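# Loop the rubber band around both bench dogs

## Task

Stretch the rubber band so that it wraps a single time around each of the two bench dogs, sitting against their sides at a height above the board and not resting on their tops. At the end the board has to lie flat on the table and not be moving.

## Robot and tools

Robot: two arms, left_arm and right_arm, facing each other across a table. In the scene frame the origin is the table centre, the tabletop is at z = +0.020 m and +z is up. left_arm's base is at (-0.030, +0.459, +0.137) m with quat_wxyz (+0.703, 0, 0, -0.711), on the +y side. right_arm's base is at (+0.016, -0.457, +0.056) m with quat_wxyz (+0.709, 0, 0, +0.705). Arm names do not match left and right in the images.

Frames: reported hand positions, orientations, velocities, Hand targets and wrist camera poses are each in that arm's own base frame. Motion offsets are along the axes of the arm's current Hand target. Gripper +x points along the fingers, and the fingers close along y. end_effector_position is the point between the fingers, 3 to 4 cm back from the tips. Only the last 1.5 cm of each finger's inner face is flat.

execute_actions(actions, cameras): actions is a list of actions. Each action is a list of up to 15 rows, and each row is one 1/30 s control step. If there are fewer than 15 rows, the last row is held for the remaining steps. Every row has 14 numbers in [-1, 1]: dx, dy, dz, rx, ry, rz, opening for left_arm, then the same seven for right_arm. Always send all 14, even when one arm stays still. The six pose numbers are an offset, not a pose: they are measured from that arm's Hand target as it stood when the action began, along that target's axes. Every row counts from that same start, not from the row before it. A following action or call starts from the new Hand target, so sending the same offset again moves the arm further. Scale: 1.0 equals 0.6 m, or 180 degrees for rotation. rx, ry, rz form a single rotation vector. Six zeros re-command the current Hand target.

opening is absolute. +1 is fully open (0.080 m) and -1 fully closed. Empty fingers touch at about -0.78. A full close takes at least about 0.6 s. A 0 is a real command, so to leave a gripper alone, repeat its present value. cameras is a list of names, ["all"] or []. Images come back only when asked for, or when actions is empty.

move(target, speed, blend, opening_speed, grip_force, blocking, cameras): target is either one 14-number row, laid out as above, or a list of up to 15 such rows. Every row is an offset from the Hand targets at the start of the move, never from the previous row. Paths are straight lines that do not avoid obstacles or the other arm. They last at least 0.5 s, and all of them are cut off at 10 s.
- speed: m/s, 0.002 to 4.3, default 0.25; rotation is capped at twice that value in rad/s. Give one value, or one per target.
- blend: metres of corner rounding at intermediate targets, one value or one per target. The default 0 stops at each target.
- opening_speed: rate on the -1..+1 scale per second, at least 0.2.
- grip_force: newtons per finger pad, 8 to 34. Give one value or one per arm; it persists until changed.
- blocking=false returns after about 0.5 s while the move continues.

A changed opening may pause all arms until the fingers settle. The result adds a move: line with words such as done, off_target, moving, held, blocked or fault. done means at rest within 8 mm and 2 degrees of the target. blocked means the arm stopped far from its goal and now holds still. limits=paced means the commanded pose was clipped; limits=held means steps were withheld. Faster moves lag, stray and strike harder. A target placed further beyond a contact presses harder.

wait(seconds): 0 to 10; the arms keep their last commands. stop(): brakes a running move, which takes some distance. zoom_image(camera, region): camera is cam_left_wrist or cam_right_wrist; region is [x0, y0, x1, y1] in pixels of that camera's latest image, at most 504 by 504. finished_scene(scene): takes the current scene number, ends the scene for good, and usually reports success.

Reading results: Hand target is the last commanded pose after clipping. The gripper often rests short of it, so check the position and tilt after each move and send any missing offset. Tool commands lists present commands. grip_measured uses the opening scale, with an error of about 2 mm. The last Joint positions entry is the opening in metres. Joint velocities reading "within noise" means the arm is still. Joint torques and External joint torques follow joint order (waist, shoulder, elbow, wrist pitch, wrist yaw, wrist roll); they include friction and offsets. grip_effort_n is motor effort: negative closes, positive opens. To grip, command about 0.08 below grip_measured at first touch.

Controller behaviour: each step, orientation is clipped to within 32 degrees of the measured one. Position is favoured over orientation when both cannot be reached. Weight and friction can leave the hand low, short or tilted, especially at long reach.

Joint ranges (rad): waist -3.054 to 3.054, shoulder 0.000 to 3.142, elbow 0.000 to 2.356, wrist pitch -1.571 to 1.571, wrist yaw -1.571 to 1.571, wrist roll -3.142 to 3.142.

Hazards to avoid:
- Torque faults: contact torque reaching the load limits (waist 18.2, shoulder 22.5, elbow 22.4, wrist pitch 5.92, wrist yaw 5.9, wrist roll 5.54 N m) freezes that arm for 10 s.
- Over-speed faults: jumping to a far target in one step can trigger one.
- Motor heat: holding loads, stretching out or pushing against things raises it. MOTOR HOT appears at 50 °C, and a hold-fault comes at 95 °C.
- Arm-to-arm contact: collisions or presses between the arms, including one gripper closing on the other's fingers, can end the scene. The clearance check does not protect grippers or wrist cameras.
- Paths near an arm's own base: these can flip its shoulder posture, so route around the base.
- Rough handling: avoid heavy strain on the camera cables, hard hits on fixed or heavy items, dropping parts or releasing them while they move, and letting anything leave the table. Loose objects may occasionally be nudged by the scene.

Cameras: cam_left_wrist and cam_right_wrist, each 896x504, with focal lengths of about 437.6 and 443.6 px. Their poses are computed from the joint readings and may lag during motion.

Each tool is called as name([rows], argument=value, ...), one row to a line, values as JSON.

## Session

execute_actions(actions=[])

Scene clock: 0.00 s.
left_arm: end_effector_position=(+0.2063, +0.1556, +0.1041) grip_measured=+1.000 grip_effort_n=n/a end_effector_quat_wxyz=(+0.949, +0.054, +0.250, -0.186) | right_arm: end_effector_position=(+0.2589, -0.0573, +0.3242) grip_measured=+0.341 grip_effort_n=n/a end_effector_quat_wxyz=(+0.862, -0.136, +0.121, -0.473)
Joint positions: left_arm=[1.177 1.489 0.752 -0.815 1.053 1.561 0.08] | right_arm=[0.372 1.021 0.923 -0.328 1.374 0.062 0.05]
Joint velocities: within noise
Joint torques (N m): no reading
External joint torques (N m): no reading
Heat: left arm: hottest waist 36 °C (+0.0 °C/min); right arm: hottest shoulder 35 °C (+0.0 °C/min).
Hand target: left_arm +0.2065, +0.1557, +0.1045; +0.949, +0.055, +0.250, -0.186 | right_arm +0.2583, -0.0575, +0.3265; +0.862, -0.132, +0.118, -0.474
Tool commands: left_gripper/opening=+1.0 right_gripper/opening=+0.340842

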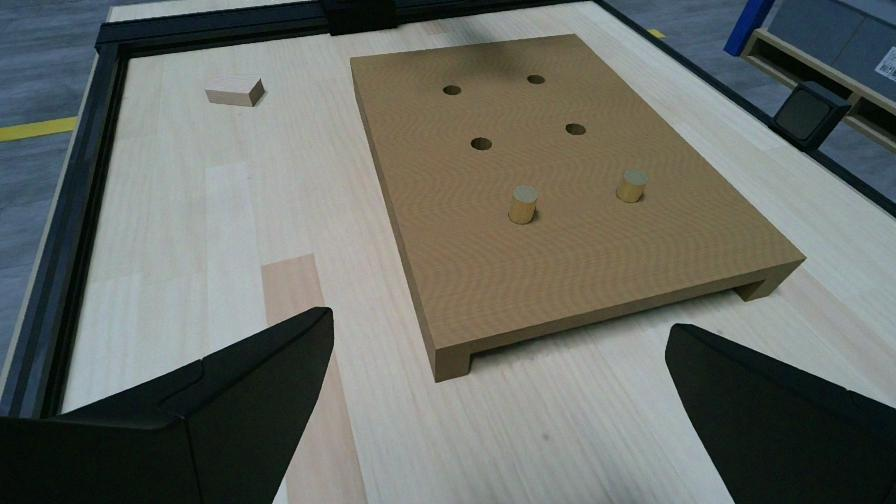

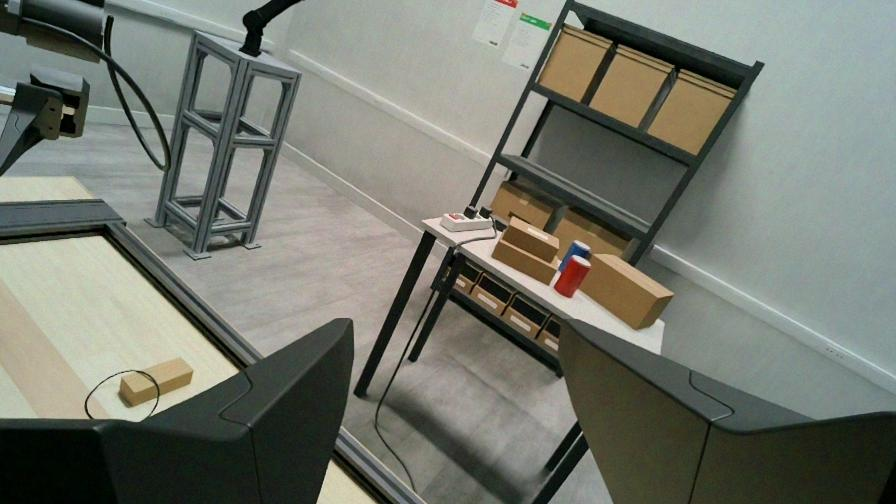

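zoom_image(camera="cam_right_wrist", region=[40, 330, 240, 450])

zoom_image(camera="cam_left_wrist", region=[330, 20, 830, 390])

Scaled by 2.520.

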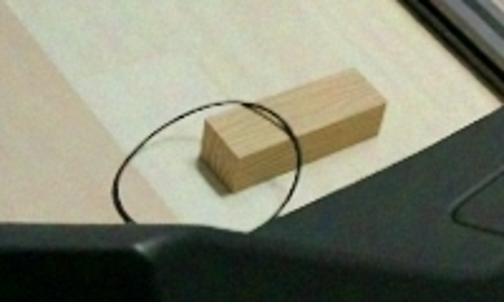

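Scaled by 1.008.

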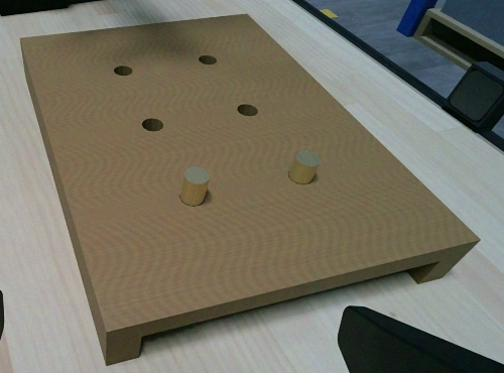

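move(target=[0.0187,0.1847,0.038,-0.261,0.152,0.258,0.3,0,0,0,0,0,0,0.3], speed=0.25, cameras=["all"])

Scene clock: 98.40 s.
left_arm: end_effector_position=(+0.2654, +0.2484, +0.1188) grip_measured=+0.302 grip_effort_n=-12.8 end_effector_quat_wxyz=(+0.806, -0.184, +0.466, +0.315) | right_arm: end_effector_position=(+0.2589, -0.0573, +0.3242) grip_measured=+0.303 grip_effort_n=-13.3 end_effector_quat_wxyz=(+0.862, -0.136, +0.121, -0.473)
Joint positions: left_arm=[0.755 1.532 1.054 -0.571 0.006 0.006 0.049] | right_arm=[0.372 1.021 0.923 -0.328 1.374 0.062 0.049]
Joint torques (N m): left_arm=[-0.45 -4.17 7.77 1.02 -0.18 -0.19] | right_arm=[-0.08 -2.62 7.4 0.86 0.3 0.02]
External joint torques (N m): left_arm=[-0.45 2.01 1.31 -0.13 -0.18 -0.19] | right_arm=[-0.08 -0.23 1.24 -0.29 0.05 0]
Heat: left arm: hottest elbow 36 °C (+1.0 °C/min); right arm: hottest elbow 38 °C (+2.0 °C/min).
Hand target: left_arm +0.2680, +0.2501, +0.1200; +0.806, -0.183, +0.465, +0.317 | right_arm +0.2583, -0.0575, +0.3265; +0.862, -0.132, +0.118, -0.474
Off the commanded pose: left_arm 0.003 m, 0 deg | right_arm 0.002 m, 1 deg.
move: done
camera_calibration:
cam_left_wrist: T_world_to_cam=[[0.72053, -0.693423, 0.001073, -0.00826858], [-0.683217, -0.710188, -0.169847, 0.407887], [0.118538, 0.121647, -0.98547, 0.127823], [0, 0, 0, 1]] pos_world=[0.269481, 0.268393, 0.195253]

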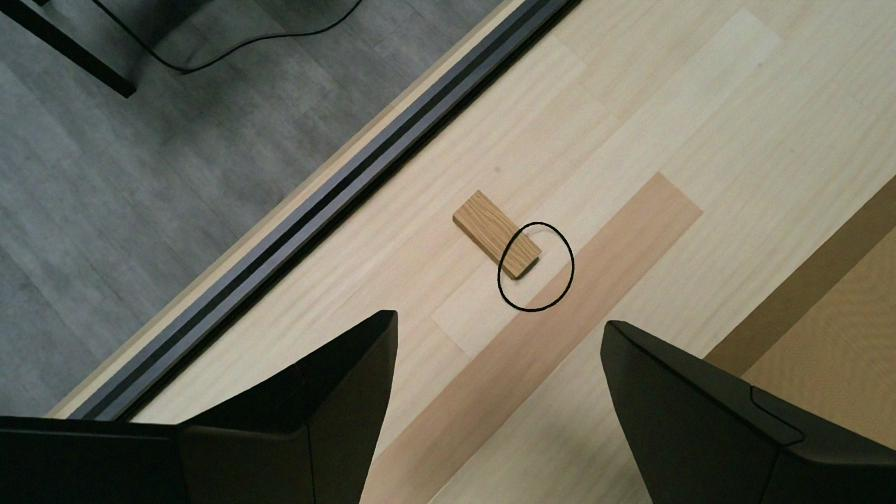

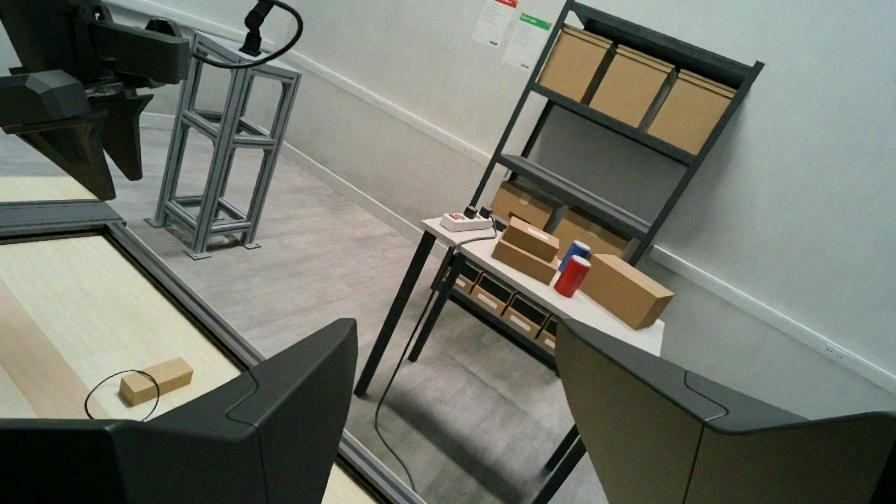

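zoom_image(camera="cam_left_wrist", region=[420, 170, 620, 330])

Scaled by 2.520.

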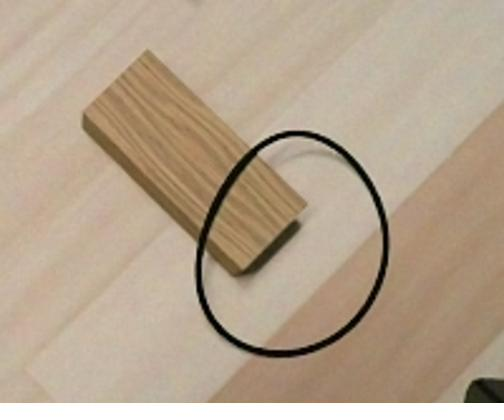

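zoom_image(camera="cam_right_wrist", region=[0, 20, 240, 220])

zoom_image(camera="cam_left_wrist", region=[320, 290, 720, 504])

Scaled by 2.100.

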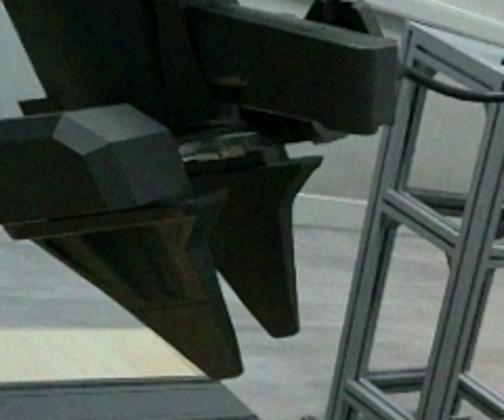

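Scaled by 1.260.

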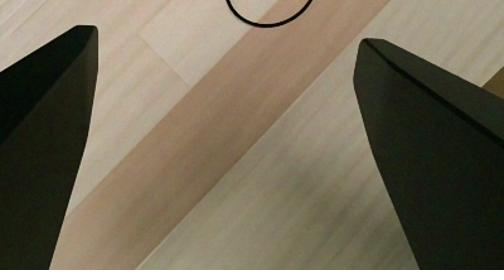

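move(target=[0.2238,-0.1287,-0.0125,-0.0925,0.1655,0.0249,-0.2,0,0,0,0,0,0,0.3], speed=0.25, cameras=["cam_left_wrist"])

Scene clock: 306.03 s.
left_arm: end_effector_position=(+0.3633, +0.2354, +0.0035) grip_measured=-0.198 grip_effort_n=-12.8 end_effector_quat_wxyz=(+0.615, -0.351, +0.611, +0.354) | right_arm: end_effector_position=(+0.2589, -0.0573, +0.3242) grip_measured=+0.303 grip_effort_n=-13.3 end_effector_quat_wxyz=(+0.862, -0.136, +0.121, -0.473)
Joint positions: left_arm=[0.574 2.284 1.715 -0.996 -0.004 -0.47 0.026] | right_arm=[0.372 1.021 0.923 -0.328 1.374 0.062 0.049]
Joint torques (N m): left_arm=[-0.03 -7.67 6.52 0.16 0.1 -0.23] | right_arm=[-0.1 -2.61 7.41 0.86 0.3 0.02]
External joint torques (N m): left_arm=[-0.09 2.91 1 -0.19 0.14 -0.23] | right_arm=[-0.11 -0.19 1.21 -0.29 0.04 0]
Heat: left arm: hottest elbow 41 °C (+1.0 °C/min); right arm: hottest elbow 40 °C (+1.0 °C/min).
Hand target: left_arm +0.3650, +0.2350, +0.0002; +0.612, -0.354, +0.612, +0.354 | right_arm +0.2583, -0.0575, +0.3265; +0.862, -0.132, +0.118, -0.474
Off the commanded pose: left_arm 0.004 m, 0 deg | right_arm 0.002 m, 1 deg.
move: done
camera_calibration:
cam_left_wrist: T_world_to_cam=[[0.887732, -0.459377, -0.0300659, -0.203438], [-0.423844, -0.841064, 0.336106, 0.380744], [-0.179687, -0.285629, -0.941344, 0.208208], [0, 0, 0, 1]] pos_world=[0.379387, 0.286245, 0.0619081]
Images, in order (width x height): cam_left_wrist 896x504.

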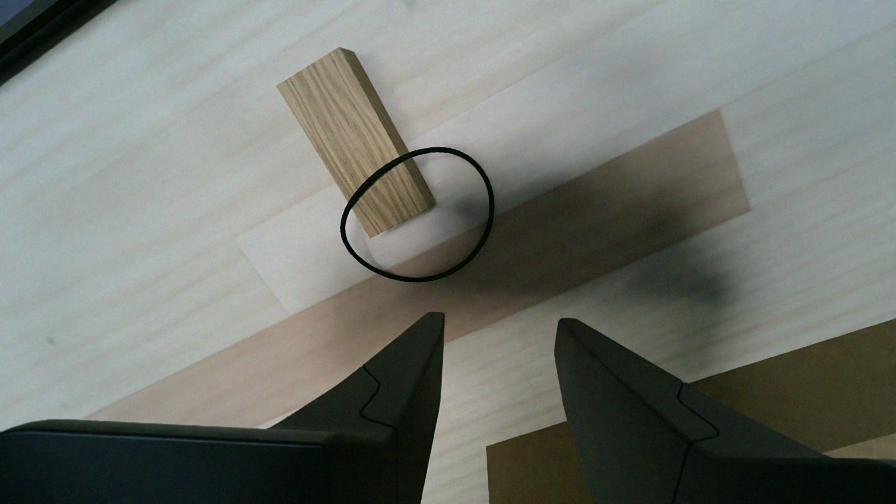

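move(target=[0.0917,-0.004,-0.0033,0,0,0,-0.35,0,0,0,0,0,0,0.3], speed=0.15, cameras=["cam_left_wrist"])

Scene clock: 331.23 s.
left_arm: end_effector_position=(+0.3678, +0.2356, -0.0488) grip_measured=-0.348 grip_effort_n=-12.8 end_effector_quat_wxyz=(+0.618, -0.351, +0.607, +0.354) | right_arm: end_effector_position=(+0.2589, -0.0573, +0.3242) grip_measured=+0.303 grip_effort_n=-13.3 end_effector_quat_wxyz=(+0.862, -0.136, +0.121, -0.473)
Joint positions: left_arm=[0.568 2.375 1.651 -0.832 -0.004 -0.477 0.019] | right_arm=[0.372 1.021 0.923 -0.328 1.374 0.062 0.049]
Joint torques (N m): left_arm=[-0.29 -8.03 4.28 0.45 0.06 -0.26] | right_arm=[-0.09 -2.63 7.42 0.85 0.31 0.02]
External joint torques (N m): left_arm=[-0.22 2.78 -0.94 0.08 0.08 -0.26] | right_arm=[-0.1 -0.21 1.23 -0.3 0.06 0]
Heat: left arm: hottest shoulder 43 °C (+6.1 °C/min); right arm: hottest elbow 40 °C (+0.0 °C/min).
Hand target: left_arm +0.3661, +0.2322, -0.0549; +0.612, -0.354, +0.612, +0.354 | right_arm +0.2583, -0.0575, +0.3265; +0.862, -0.132, +0.118, -0.474
Off the commanded pose: left_arm 0.007 m, 1 deg | right_arm 0.002 m, 1 deg.
move: done
camera_calibration:
cam_left_wrist: T_world_to_cam=[[0.888622, -0.457921, -0.0256646, -0.209411], [-0.425047, -0.843267, 0.328992, 0.400984], [-0.172295, -0.281441, -0.943984, 0.156028], [0, 0, 0, 1]] pos_world=[0.383407, 0.286155, 0.00999256]
Images, in order (width x height): cam_left_wrist 896x504.

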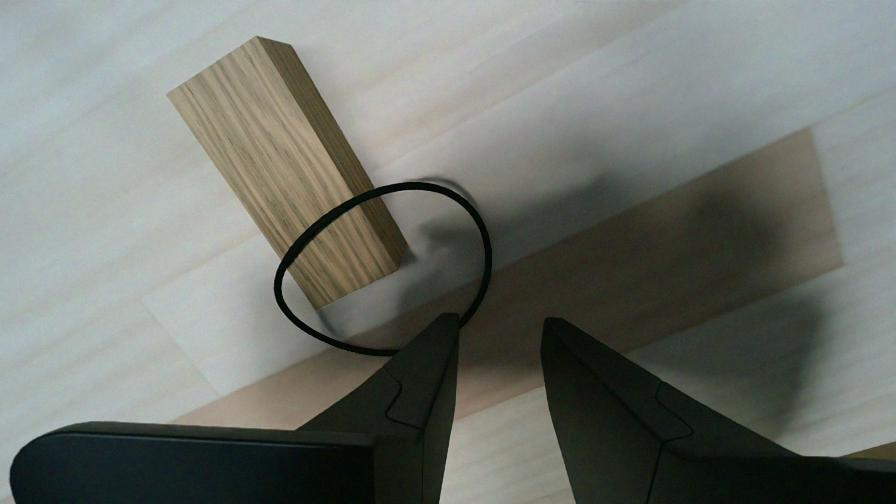

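move(target=[0.045,0,0,0,0,0,-0.35,0,0,0,0,0,0,0.3], speed=0.08, cameras=["cam_left_wrist"])

Scene clock: 344.10 s.
left_arm: end_effector_position=(+0.3688, +0.2362, -0.0746) grip_measured=-0.348 grip_effort_n=-12.8 end_effector_quat_wxyz=(+0.619, -0.351, +0.606, +0.354) | right_arm: end_effector_position=(+0.2589, -0.0573, +0.3242) grip_measured=+0.303 grip_effort_n=-13.3 end_effector_quat_wxyz=(+0.862, -0.136, +0.121, -0.473)
Joint positions: left_arm=[0.568 2.428 1.633 -0.758 -0.004 -0.477 0.019] | right_arm=[0.372 1.021 0.923 -0.328 1.374 0.062 0.049]
Joint torques (N m): left_arm=[-0.24 -7.77 4.17 0.51 0.1 -0.24] | right_arm=[-0.1 -2.61 7.42 0.85 0.3 0.02]
External joint torques (N m): left_arm=[-0.1 2.99 -0.82 0.13 0.13 -0.24] | right_arm=[-0.1 -0.2 1.21 -0.3 0.05 0]
Heat: left arm: hottest shoulder 44 °C (+7.1 °C/min); right arm: hottest elbow 40 °C (+0.0 °C/min).
Hand target: left_arm +0.3661, +0.2322, -0.0818; +0.612, -0.354, +0.612, +0.354 | right_arm +0.2583, -0.0575, +0.3265; +0.862, -0.132, +0.118, -0.474
Off the commanded pose: left_arm 0.009 m, 1 deg | right_arm 0.002 m, 1 deg.
move: off_target (left_arm)
camera_calibration:
cam_left_wrist: T_world_to_cam=[[0.888717, -0.457833, -0.02392, -0.210591], [-0.425972, -0.84391, 0.326135, 0.410704], [-0.169501, -0.279652, -0.945021, 0.13044], [0, 0, 0, 1]] pos_world=[0.384214, 0.286659, -0.0157136]
Images, in order (width x height): cam_left_wrist 896x504.

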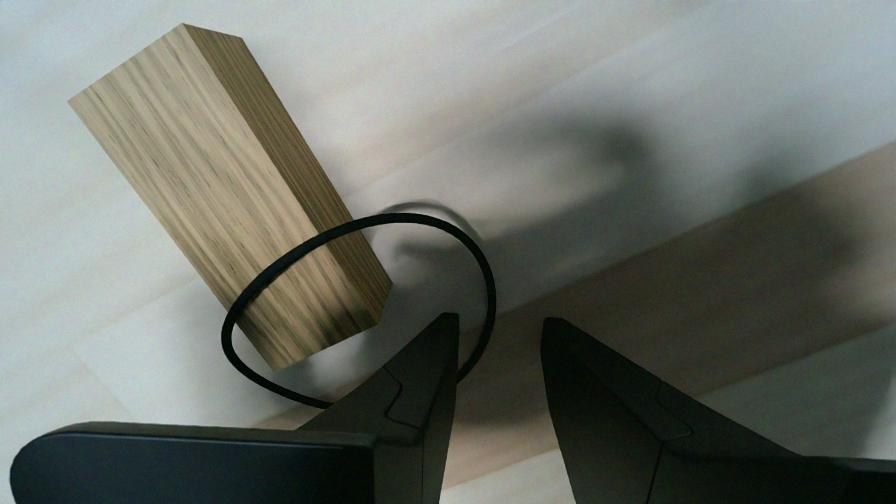

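move(target=[0.008,0,0,0,0,0,-0.35,0,0,0,0,0,0,0.3], speed=0.05, cameras=["cam_left_wrist"])

Scene clock: 356.93 s.
left_arm: end_effector_position=(+0.3698, +0.2368, -0.0762) grip_measured=-0.348 grip_effort_n=-12.3 end_effector_quat_wxyz=(+0.621, -0.352, +0.604, +0.354) | right_arm: end_effector_position=(+0.2589, -0.0573, +0.3242) grip_measured=+0.303 grip_effort_n=-13.3 end_effector_quat_wxyz=(+0.862, -0.136, +0.121, -0.473)
Joint positions: left_arm=[0.568 2.431 1.632 -0.748 -0.003 -0.477 0.019] | right_arm=[0.372 1.021 0.923 -0.328 1.374 0.062 0.049]
Joint torques (N m): left_arm=[-0.27 -7.16 3.72 0.76 0.1 -0.24] | right_arm=[-0.08 -2.62 7.42 0.85 0.3 0.03]
External joint torques (N m): left_arm=[-0.36 3.8 -1.35 0.37 0.14 -0.24] | right_arm=[-0.1 -0.23 1.25 -0.29 0.05 0.01]
Heat: left arm: hottest shoulder 43 °C (+6.0 °C/min); right arm: hottest elbow 40 °C (+0.0 °C/min).
Hand target: left_arm +0.3661, +0.2322, -0.0866; +0.612, -0.354, +0.612, +0.354 | right_arm +0.2583, -0.0575, +0.3265; +0.862, -0.132, +0.118, -0.474
Off the commanded pose: left_arm 0.012 m, 1 deg | right_arm 0.002 m, 1 deg.
move: off_target (left_arm)
camera_calibration:
cam_left_wrist: T_world_to_cam=[[0.888981, -0.457457, -0.0211132, -0.211231], [-0.427071, -0.84481, 0.322345, 0.412392], [-0.165296, -0.277542, -0.946387, 0.12719], [0, 0, 0, 1]] pos_world=[0.384925, 0.287064, -0.0170215]
Images, in order (width x height): cam_left_wrist 896x504.

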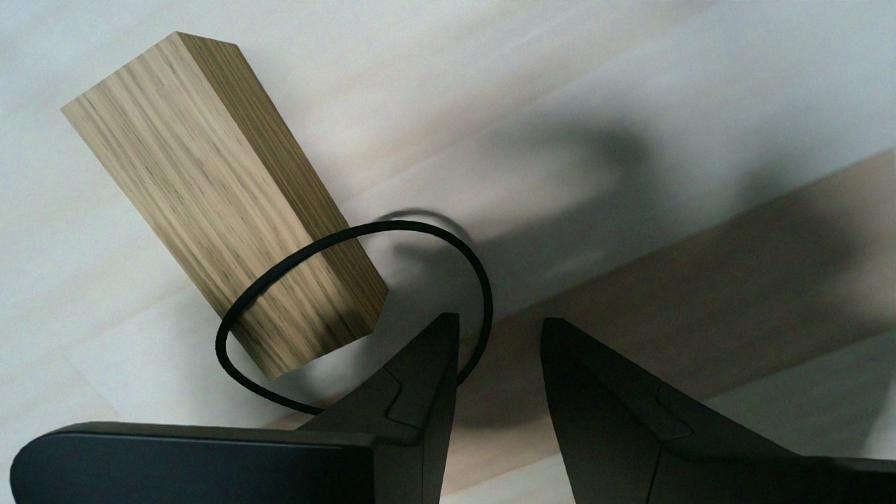

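move(target=[-0.006,0,0,0,0,0,-1,0,0,0,0,0,0,0.3], speed=0.05, opening_speed=0.7, cameras=["cam_left_wrist"])

Scene clock: 364.73 s.
left_arm: end_effector_position=(+0.3702, +0.2356, -0.0763) grip_measured=-0.774 grip_effort_n=-22.1 end_effector_quat_wxyz=(+0.621, -0.352, +0.605, +0.353) | right_arm: end_effector_position=(+0.2589, -0.0573, +0.3242) grip_measured=+0.303 grip_effort_n=-13.7 end_effector_quat_wxyz=(+0.862, -0.136, +0.121, -0.473)
Joint positions: left_arm=[0.567 2.431 1.632 -0.749 0 -0.477 0] | right_arm=[0.372 1.021 0.923 -0.328 1.374 0.062 0.049]
Joint torques (N m): left_arm=[0.01 -8.1 4.05 0.11 -0.02 -0.26] | right_arm=[-0.09 -2.61 7.41 0.86 0.31 0.01]
External joint torques (N m): left_arm=[0.01 2.78 -1.01 -0.29 0.01 -0.26] | right_arm=[-0.09 -0.18 1.21 -0.3 0.06 -0.01]
Heat: left arm: hottest shoulder 43 °C (+6.0 °C/min); right arm: hottest elbow 40 °C (+0.0 °C/min).
Hand target: left_arm +0.3661, +0.2321, -0.0831; +0.612, -0.354, +0.612, +0.354 | right_arm +0.2583, -0.0575, +0.3265; +0.862, -0.132, +0.118, -0.474
Off the commanded pose: left_arm 0.009 m, 1 deg | right_arm 0.002 m, 1 deg.
move: off_target (left_arm)
camera_calibration:
cam_left_wrist: T_world_to_cam=[[0.888071, -0.459299, -0.019359, -0.21123], [-0.428924, -0.84302, 0.324565, 0.412089], [-0.165392, -0.279933, -0.945665, 0.127449], [0, 0, 0, 1]] pos_world=[0.385421, 0.286059, -0.0173151]
Images, in order (width x height): cam_left_wrist 896x504.

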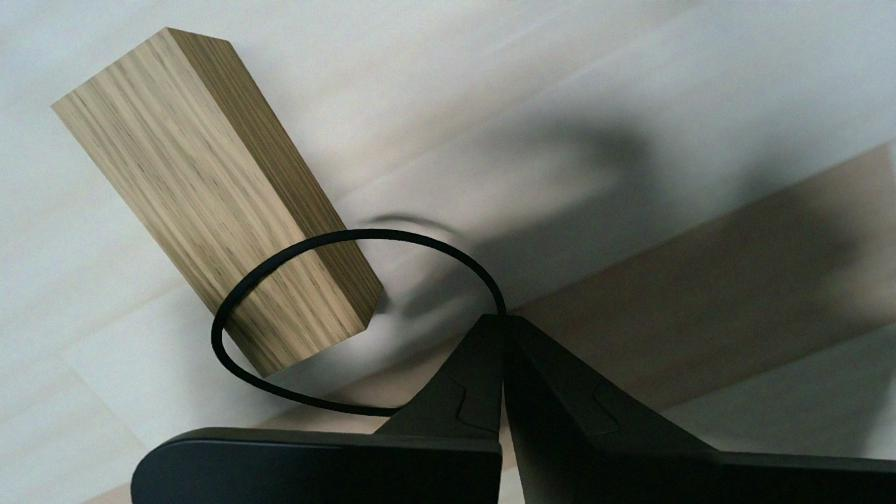

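move(target=[-0.15,0,0,0,0,0,-1,0,0,0,0,0,0,0.3], speed=0.1, cameras=["all"])

Scene clock: 371.07 s.
left_arm: end_effector_position=(+0.3631, +0.2310, +0.0011) grip_measured=-0.774 grip_effort_n=-21.2 end_effector_quat_wxyz=(+0.608, -0.353, +0.618, +0.352) | right_arm: end_effector_position=(+0.2589, -0.0573, +0.3242) grip_measured=+0.303 grip_effort_n=-13.3 end_effector_quat_wxyz=(+0.862, -0.136, +0.121, -0.473)
Joint positions: left_arm=[0.567 2.296 1.726 -1.016 0 -0.477 0] | right_arm=[0.372 1.021 0.923 -0.328 1.374 0.062 0.049]
Joint torques (N m): left_arm=[-0.14 -9.95 6.63 0.08 0.03 -0.26] | right_arm=[-0.07 -2.63 7.41 0.84 0.31 0.02]
External joint torques (N m): left_arm=[-0.26 0.74 1.15 -0.23 0.07 -0.26] | right_arm=[-0.06 -0.21 1.19 -0.31 0.05 0]
Heat: left arm: hottest shoulder 44 °C (+5.1 °C/min); right arm: hottest elbow 40 °C (+0.0 °C/min).
Hand target: left_arm +0.3661, +0.2321, +0.0069; +0.612, -0.354, +0.612, +0.354 | right_arm +0.2583, -0.0575, +0.3265; +0.862, -0.132, +0.118, -0.474
Off the commanded pose: left_arm 0.007 m, 1 deg | right_arm 0.002 m, 1 deg.
move: done
camera_calibration:
cam_left_wrist: T_world_to_cam=[[0.887182, -0.459826, -0.038326, -0.205019], [-0.418054, -0.836179, 0.355014, 0.374535], [-0.195292, -0.29894, -0.934075, 0.213446], [0, 0, 0, 1]] pos_world=[0.380149, 0.282713, 0.0585523]

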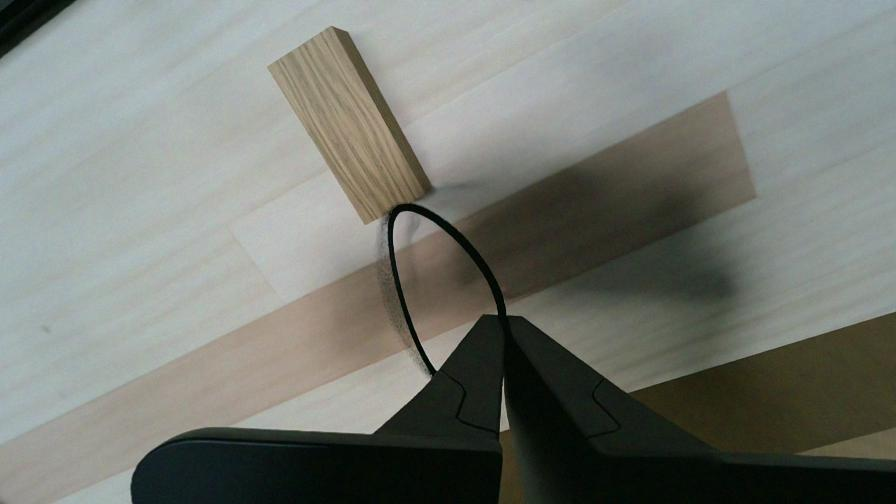

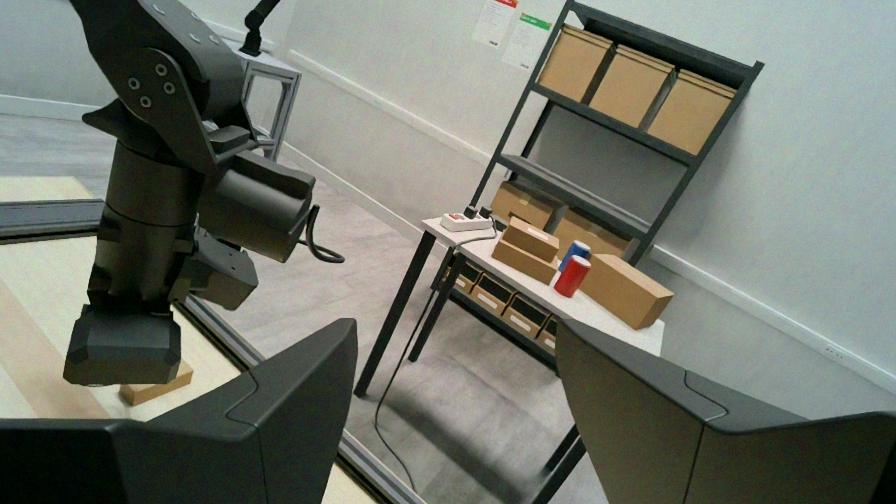

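zoom_image(camera="cam_left_wrist", region=[340, 180, 560, 400])

Scaled by 2.291.

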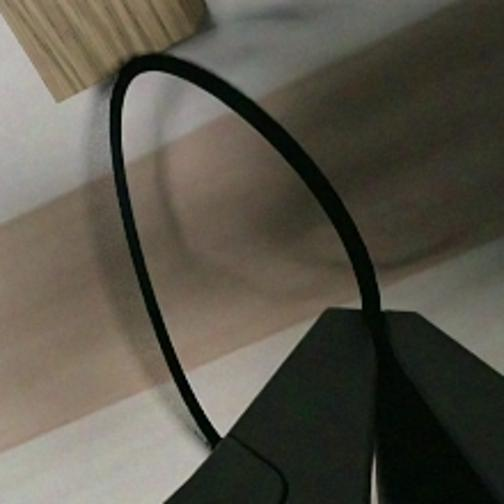

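move([
  [-0.188,0,0,0,0,0,-1,-0.06,0.09,-0.065,0,0.04,0.16,-0.5],
  [-0.188,-0.268,-0.484,0.333,0,0,-1,-0.1295,0.1937,-0.1372,-0.0025,0.083,0.3289,-0.5],
], speed=0.2, blend=[0.03,0], cameras=["all"])

Scene clock: 398.80 s.
left_arm: end_effector_position=(+0.3582, -0.0994, +0.1210) grip_measured=-0.774 grip_effort_n=-21.2 end_effector_quat_wxyz=(+0.708, -0.003, +0.706, +0.003) | right_arm: end_effector_position=(+0.2820, +0.0591, +0.2172) grip_measured=-0.497 grip_effort_n=-13.3 end_effector_quat_wxyz=(+0.961, +0.001, +0.276, -0.001)
Joint positions: left_arm=[-0.271 1.955 1.68 -1.292 0 -0.279 0] | right_arm=[0.367 0.91 0.76 -0.441 0.311 0.203 0.013]
Joint torques (N m): left_arm=[0.01 -6.1 6.95 0.16 0.02 0.28] | right_arm=[-0.34 -2.26 6.64 1.32 -0.03 -0.16]
External joint torques (N m): left_arm=[0.02 2.47 1.24 -0.18 0.04 0.28] | right_arm=[-0.33 -0.16 0.11 -0.16 -0.15 -0.17]
Heat: left arm: hottest shoulder 52 °C (+9.0 °C/min); right arm: hottest elbow 41 °C (+1.0 °C/min). Fold the left arm in close to its base, or ease its load, before you think long.
Hand target: left_arm +0.3606, -0.0998, +0.1198; +0.707, -0.001, +0.707, +0.001 | right_arm +0.2820, +0.0588, +0.2160; +0.961, +0.000, +0.276, +0.000
Off the commanded pose: left_arm 0.003 m, 0 deg | right_arm 0.001 m, 0 deg.
MOTOR HOT: joint 2 (shoulder) of the left arm reports 52 °C; the controller stops that arm at 95 °C. To cool a motor, set the load down, stop pushing, or move to a pose that needs little force.
move: done
camera_calibration:
cam_left_wrist: T_world_to_cam=[[0.058085, -0.997871, -0.0296686, -0.105509], [-0.938134, -0.0647216, 0.34017, 0.318358], [-0.341366, 0.00807433, -0.939896, 0.309231], [0, 0, 0, 1]] pos_world=[0.410352, -0.0871765, 0.179219]
cam_right_wrist: T_world_to_cam=[[-0.0412928, -0.997912, 0.0496707, 0.0615512], [-0.769542, 0.000057193, -0.638596, 0.386329], [0.63726, -0.0645931, -0.767937, 0.0696989], [0, 0, 0, 1]] pos_world=[0.255422, 0.0659026, 0.297175]

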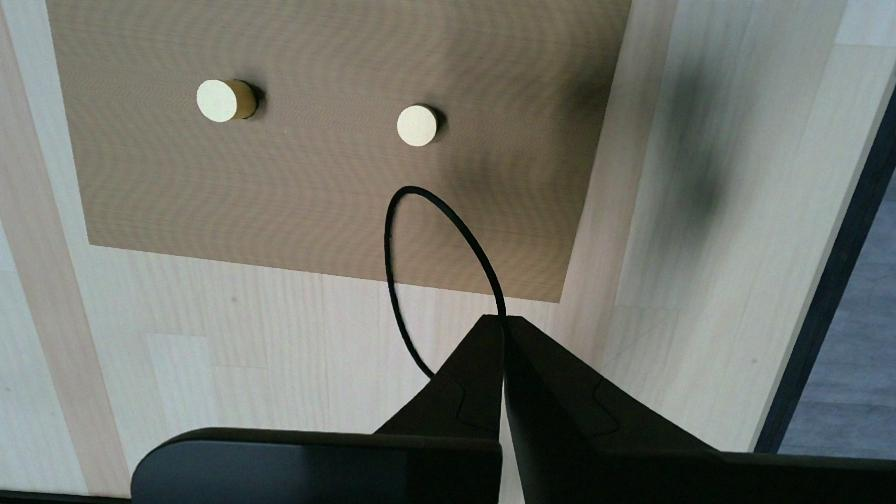

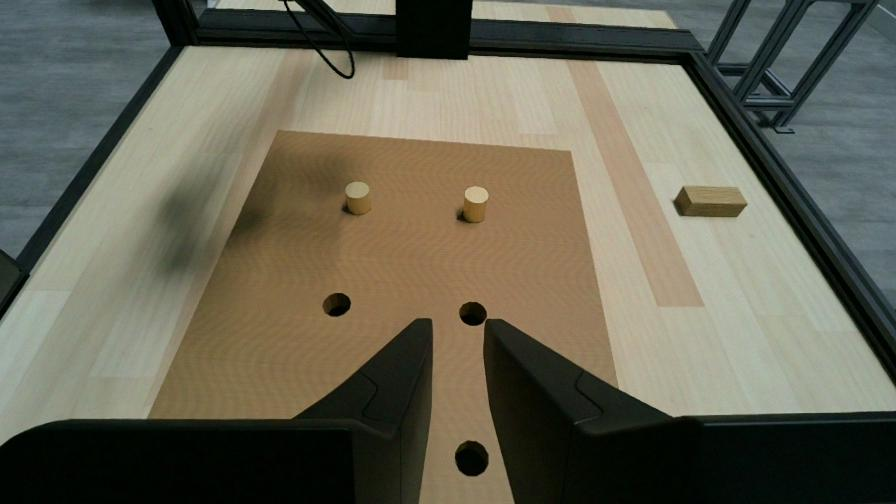

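move(target=[-0.1,0.083,-0.25,0,0,0,-1,0,0,0,0,0,0,-0.5], speed=0.2)

zoom_image(camera="cam_right_wrist", region=[300, 120, 600, 320])

zoom_image(camera="cam_left_wrist", region=[150, 20, 650, 420])

Scene clock: 409.80 s.
left_arm: end_effector_position=(+0.2130, -0.0518, +0.1810) grip_measured=-0.774 grip_effort_n=-21.2 end_effector_quat_wxyz=(+0.709, -0.002, +0.705, +0.002) | right_arm: end_effector_position=(+0.2820, +0.0591, +0.2172) grip_measured=-0.497 grip_effort_n=-13.3 end_effector_quat_wxyz=(+0.961, +0.001, +0.276, -0.001)
Joint positions: left_arm=[-0.239 1.374 1.28 -1.471 0 -0.244 0] | right_arm=[0.367 0.91 0.76 -0.441 0.311 0.203 0.013]
Joint torques (N m): left_arm=[0.26 -4.03 4.73 0.22 -0.02 0.26] | right_arm=[-0.39 -2.24 6.64 1.31 -0.05 -0.17]
External joint torques (N m): left_arm=[0.25 0.17 -0.99 -0.13 0 0.26] | right_arm=[-0.39 -0.13 0.09 -0.18 -0.16 -0.17]
Heat: left arm: hottest shoulder 49 °C (+6.0 °C/min); right arm: hottest elbow 41 °C (+1.0 °C/min). Fold the left arm in close to its base, or ease its load, before you think long.
Hand target: left_arm +0.2105, -0.0504, +0.1798; +0.707, -0.001, +0.707, +0.001 | right_arm +0.2820, +0.0587, +0.2160; +0.961, +0.000, +0.276, +0.000
Off the commanded pose: left_arm 0.003 m, 0 deg | right_arm 0.001 m, 0 deg.
MOTOR HOT: still on. Joint 2 (shoulder) of the left arm reports 49 °C.
move: done

Scaled by 1.680.
This view is cut from an older image: the scene may have changed since it was taken.

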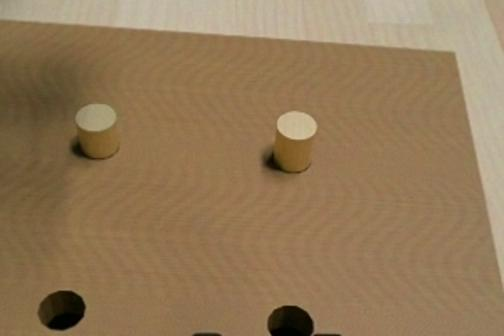

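Scaled by 1.008.
This view is cut from an older image: the scene may have changed since it was taken.

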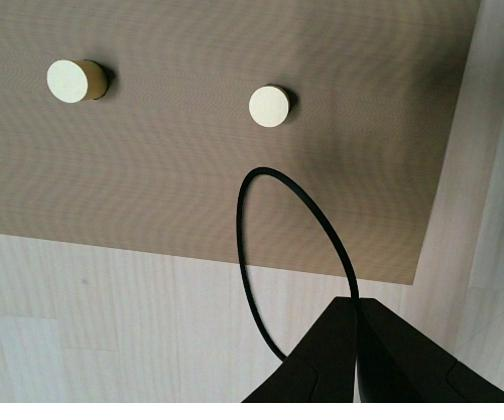

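move(target=[0.2363,0.0635,0.3085,0.0192,-0.007,0.2221,-1,0,0,0,0,0,0,-0.5], speed=0.25, cameras=["all"])

zoom_image(camera="cam_right_wrist", region=[250, 60, 600, 260])

Scene clock: 441.47 s.
left_arm: end_effector_position=(+0.3936, -0.0118, +0.0400) grip_measured=-0.774 grip_effort_n=-21.6 end_effector_quat_wxyz=(+0.673, +0.261, +0.658, +0.218) | right_arm: end_effector_position=(+0.2820, +0.0591, +0.2172) grip_measured=-0.497 grip_effort_n=-13.7 end_effector_quat_wxyz=(+0.961, +0.001, +0.276, -0.001)
Joint positions: left_arm=[-0.27 2.215 1.602 -1.126 -0.673 -0.265 0] | right_arm=[0.367 0.91 0.76 -0.441 0.311 0.203 0.013]
Joint torques (N m): left_arm=[-0.15 -6.83 6.3 -0.19 -0.69 -0.34] | right_arm=[-0.4 -2.25 6.64 1.31 -0.06 -0.16]
External joint torques (N m): left_arm=[-0.21 2.99 1.09 -0.29 -0.26 -0.3] | right_arm=[-0.37 -0.09 0.03 -0.19 -0.17 -0.16]
Heat: left arm: hottest shoulder 43 °C (-6.1 °C/min); right arm: hottest elbow 40 °C (+0.0 °C/min).
Hand target: left_arm +0.3954, -0.0119, +0.0379; +0.672, +0.262, +0.657, +0.221 | right_arm +0.2820, +0.0587, +0.2160; +0.961, +0.000, +0.276, +0.000
Off the commanded pose: left_arm 0.003 m, 0 deg | right_arm 0.001 m, 0 deg.
MOTOR HOT: cleared for the motors of the left arm.
move: done
camera_calibration:
cam_left_wrist: T_world_to_cam=[[0.00081453, -0.752044, -0.659112, 0.0280099], [-0.952434, -0.201445, 0.228671, 0.393206], [-0.304745, 0.627574, -0.716436, 0.228468], [0, 0, 0, 1]] pos_world=[0.444104, -0.0431069, 0.09223]
cam_right_wrist: T_world_to_cam=[[-0.0412928, -0.997912, 0.0496707, 0.0615512], [-0.769542, 0.000057193, -0.638596, 0.386329], [0.63726, -0.0645931, -0.767937, 0.0696989], [0, 0, 0, 1]] pos_world=[0.255422, 0.0659026, 0.297175]

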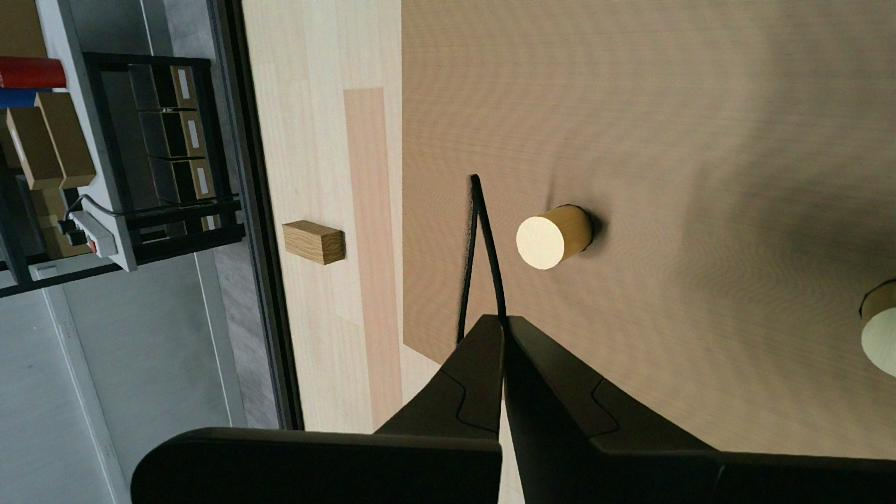

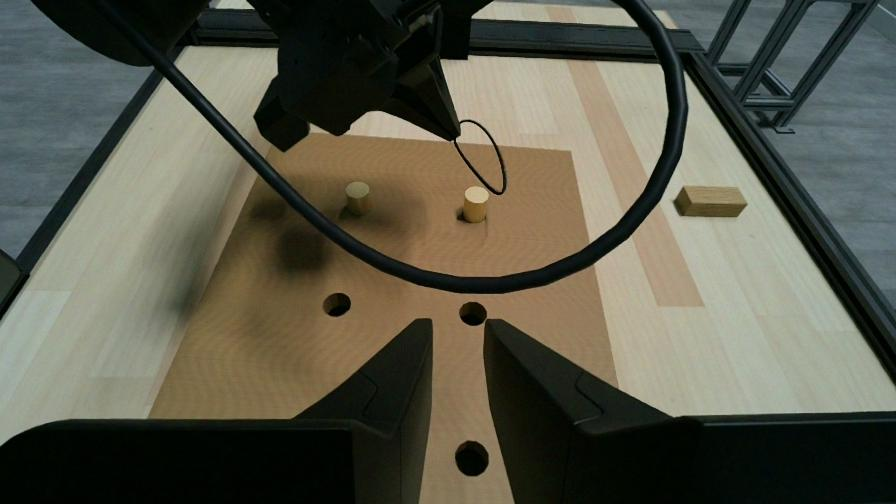

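Scaled by 1.440.

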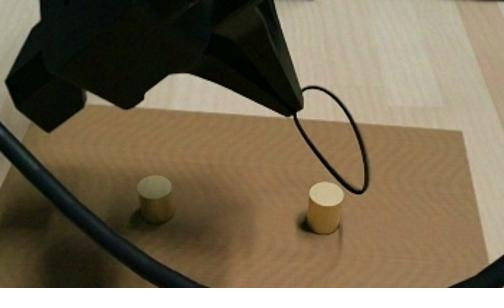

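move(target=[0.0223,-0.0253,0,0,0,0,-1,0,0,0,0,0,0,-0.5], speed=0.1, cameras=["all"])

zoom_image(camera="cam_right_wrist", region=[300, 80, 600, 260])

zoom_image(camera="cam_left_wrist", region=[400, 150, 680, 380])

Scene clock: 481.20 s.
left_arm: end_effector_position=(+0.3979, -0.0149, +0.0238) grip_measured=-0.774 grip_effort_n=-21.2 end_effector_quat_wxyz=(+0.677, +0.258, +0.654, +0.220) | right_arm: end_effector_position=(+0.2820, +0.0591, +0.2172) grip_measured=-0.497 grip_effort_n=-13.7 end_effector_quat_wxyz=(+0.961, +0.001, +0.276, -0.001)
Joint positions: left_arm=[-0.275 2.251 1.594 -1.075 -0.673 -0.274 0] | right_arm=[0.367 0.91 0.76 -0.441 0.311 0.203 0.013]
Joint torques (N m): left_arm=[-0.23 -7.18 4.03 0.21 -0.61 -0.34] | right_arm=[-0.38 -2.26 6.69 1.31 -0.06 -0.16]
External joint torques (N m): left_arm=[-0.36 2.73 -1.01 0.13 -0.18 -0.31] | right_arm=[-0.36 -0.15 0.13 -0.18 -0.17 -0.17]
Heat: left arm: hottest shoulder 44 °C (-2.0 °C/min); right arm: hottest elbow 40 °C (+0.0 °C/min).
Hand target: left_arm +0.3952, -0.0149, +0.0179; +0.672, +0.262, +0.657, +0.222 | right_arm +0.2820, +0.0587, +0.2160; +0.961, +0.000, +0.276, +0.000
Off the commanded pose: left_arm 0.006 m, 1 deg | right_arm 0.001 m, 0 deg.
move: done
camera_calibration:
cam_left_wrist: T_world_to_cam=[[0.0112075, -0.753331, -0.657546, 0.0107477], [-0.954891, -0.203211, 0.216537, 0.40167], [-0.296744, 0.625458, -0.721626, 0.21702], [0, 0, 0, 1]] pos_world=[0.44783, -0.0460165, 0.0766979]
cam_right_wrist: T_world_to_cam=[[-0.0412928, -0.997912, 0.0496707, 0.0615512], [-0.769542, 0.000057193, -0.638596, 0.386329], [0.63726, -0.0645931, -0.767937, 0.0696989], [0, 0, 0, 1]] pos_world=[0.255422, 0.0659026, 0.297175]

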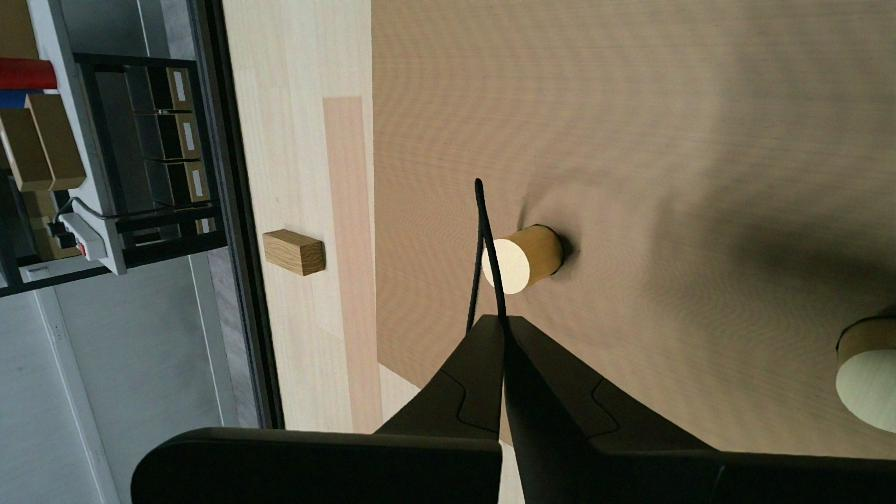

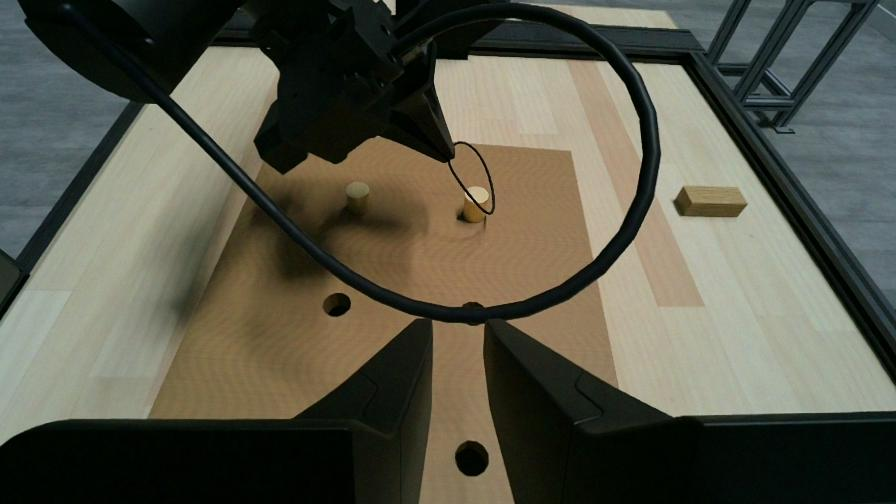

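Scaled by 1.680.

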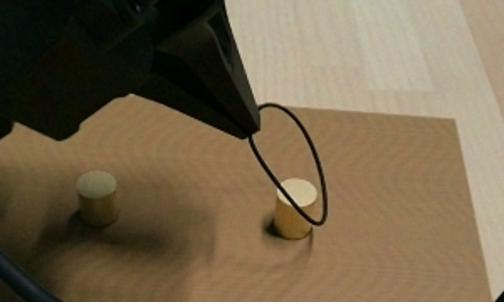

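Scaled by 1.800.

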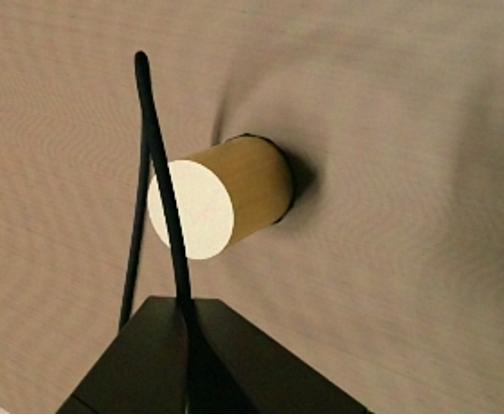

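move(target=[0.0315,-0.0143,-0.0107,0,0,0,-1,0,0,0,0,0,0,-0.5], speed=0.1, cameras=["all"])

zoom_image(camera="cam_right_wrist", region=[300, 80, 600, 260])

zoom_image(camera="cam_left_wrist", region=[400, 150, 680, 380])

Scene clock: 518.37 s.
left_arm: end_effector_position=(+0.3922, -0.0118, +0.0034) grip_measured=-0.774 grip_effort_n=-21.2 end_effector_quat_wxyz=(+0.679, +0.255, +0.652, +0.221) | right_arm: end_effector_position=(+0.2820, +0.0591, +0.2172) grip_measured=-0.497 grip_effort_n=-13.3 end_effector_quat_wxyz=(+0.961, +0.001, +0.276, -0.001)
Joint positions: left_arm=[-0.272 2.259 1.52 -0.985 -0.674 -0.274 0] | right_arm=[0.367 0.91 0.76 -0.441 0.311 0.203 0.013]
Joint torques (N m): left_arm=[0.28 -6.94 3.58 0.17 -0.69 0.18] | right_arm=[-0.38 -2.27 6.65 1.32 -0.05 -0.16]
External joint torques (N m): left_arm=[0.34 2.93 -1.35 0.06 -0.27 0.22] | right_arm=[-0.41 -0.17 0.11 -0.17 -0.15 -0.17]
Heat: left arm: hottest shoulder 48 °C (+5.0 °C/min); right arm: hottest elbow 40 °C (+0.0 °C/min).
Hand target: left_arm +0.3892, -0.0088, -0.0021; +0.671, +0.262, +0.657, +0.222 | right_arm +0.2820, +0.0587, +0.2160; +0.961, +0.000, +0.276, +0.000
Off the commanded pose: left_arm 0.007 m, 1 deg | right_arm 0.001 m, 0 deg.
move: done
camera_calibration:
cam_left_wrist: T_world_to_cam=[[0.0189534, -0.754439, -0.656096, -0.0032074], [-0.955723, -0.206407, 0.209736, 0.401593], [-0.293656, 0.623071, -0.724947, 0.19741], [0, 0, 0, 1]] pos_world=[0.441843, -0.0425289, 0.056779]
cam_right_wrist: T_world_to_cam=[[-0.0412928, -0.997912, 0.0496707, 0.0615512], [-0.769542, 0.000057193, -0.638596, 0.386329], [0.63726, -0.0645931, -0.767937, 0.0696989], [0, 0, 0, 1]] pos_world=[0.255422, 0.0659026, 0.297175]

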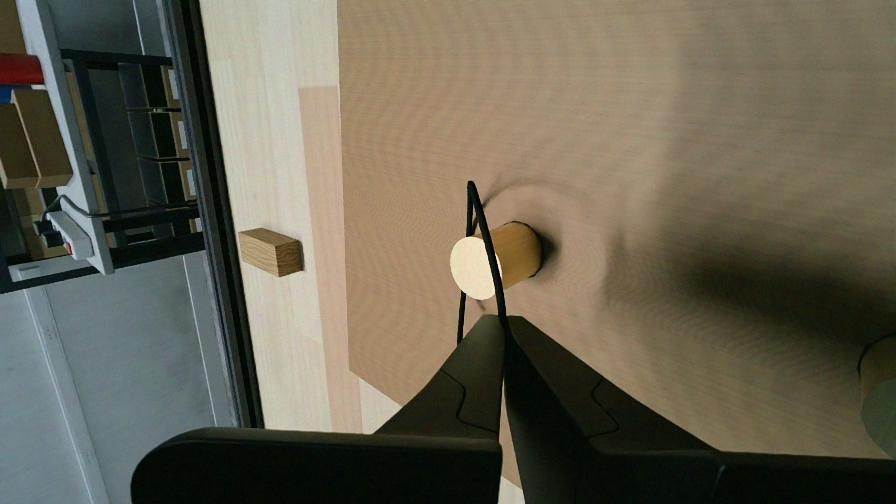

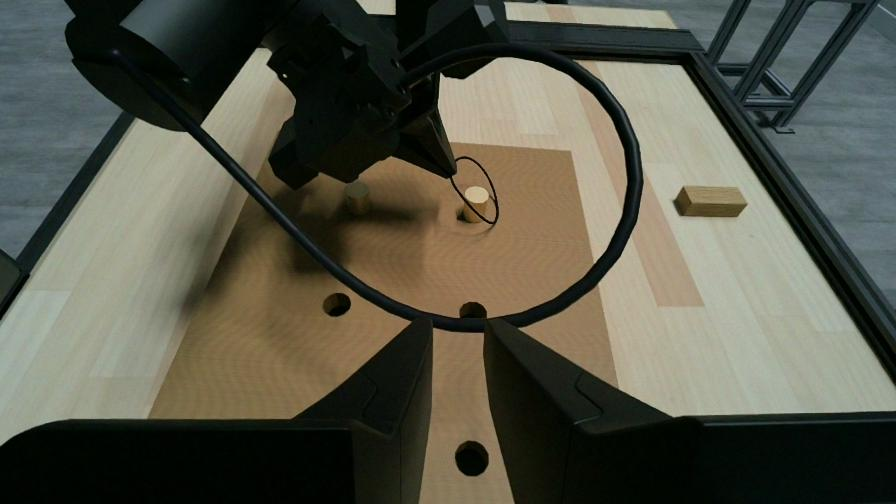

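Scaled by 1.680.

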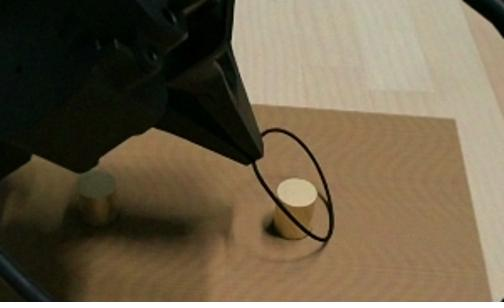

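Scaled by 1.800.

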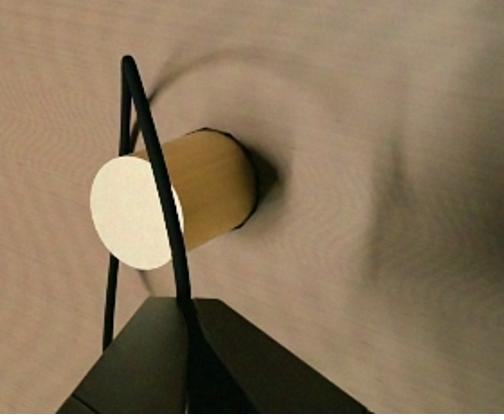

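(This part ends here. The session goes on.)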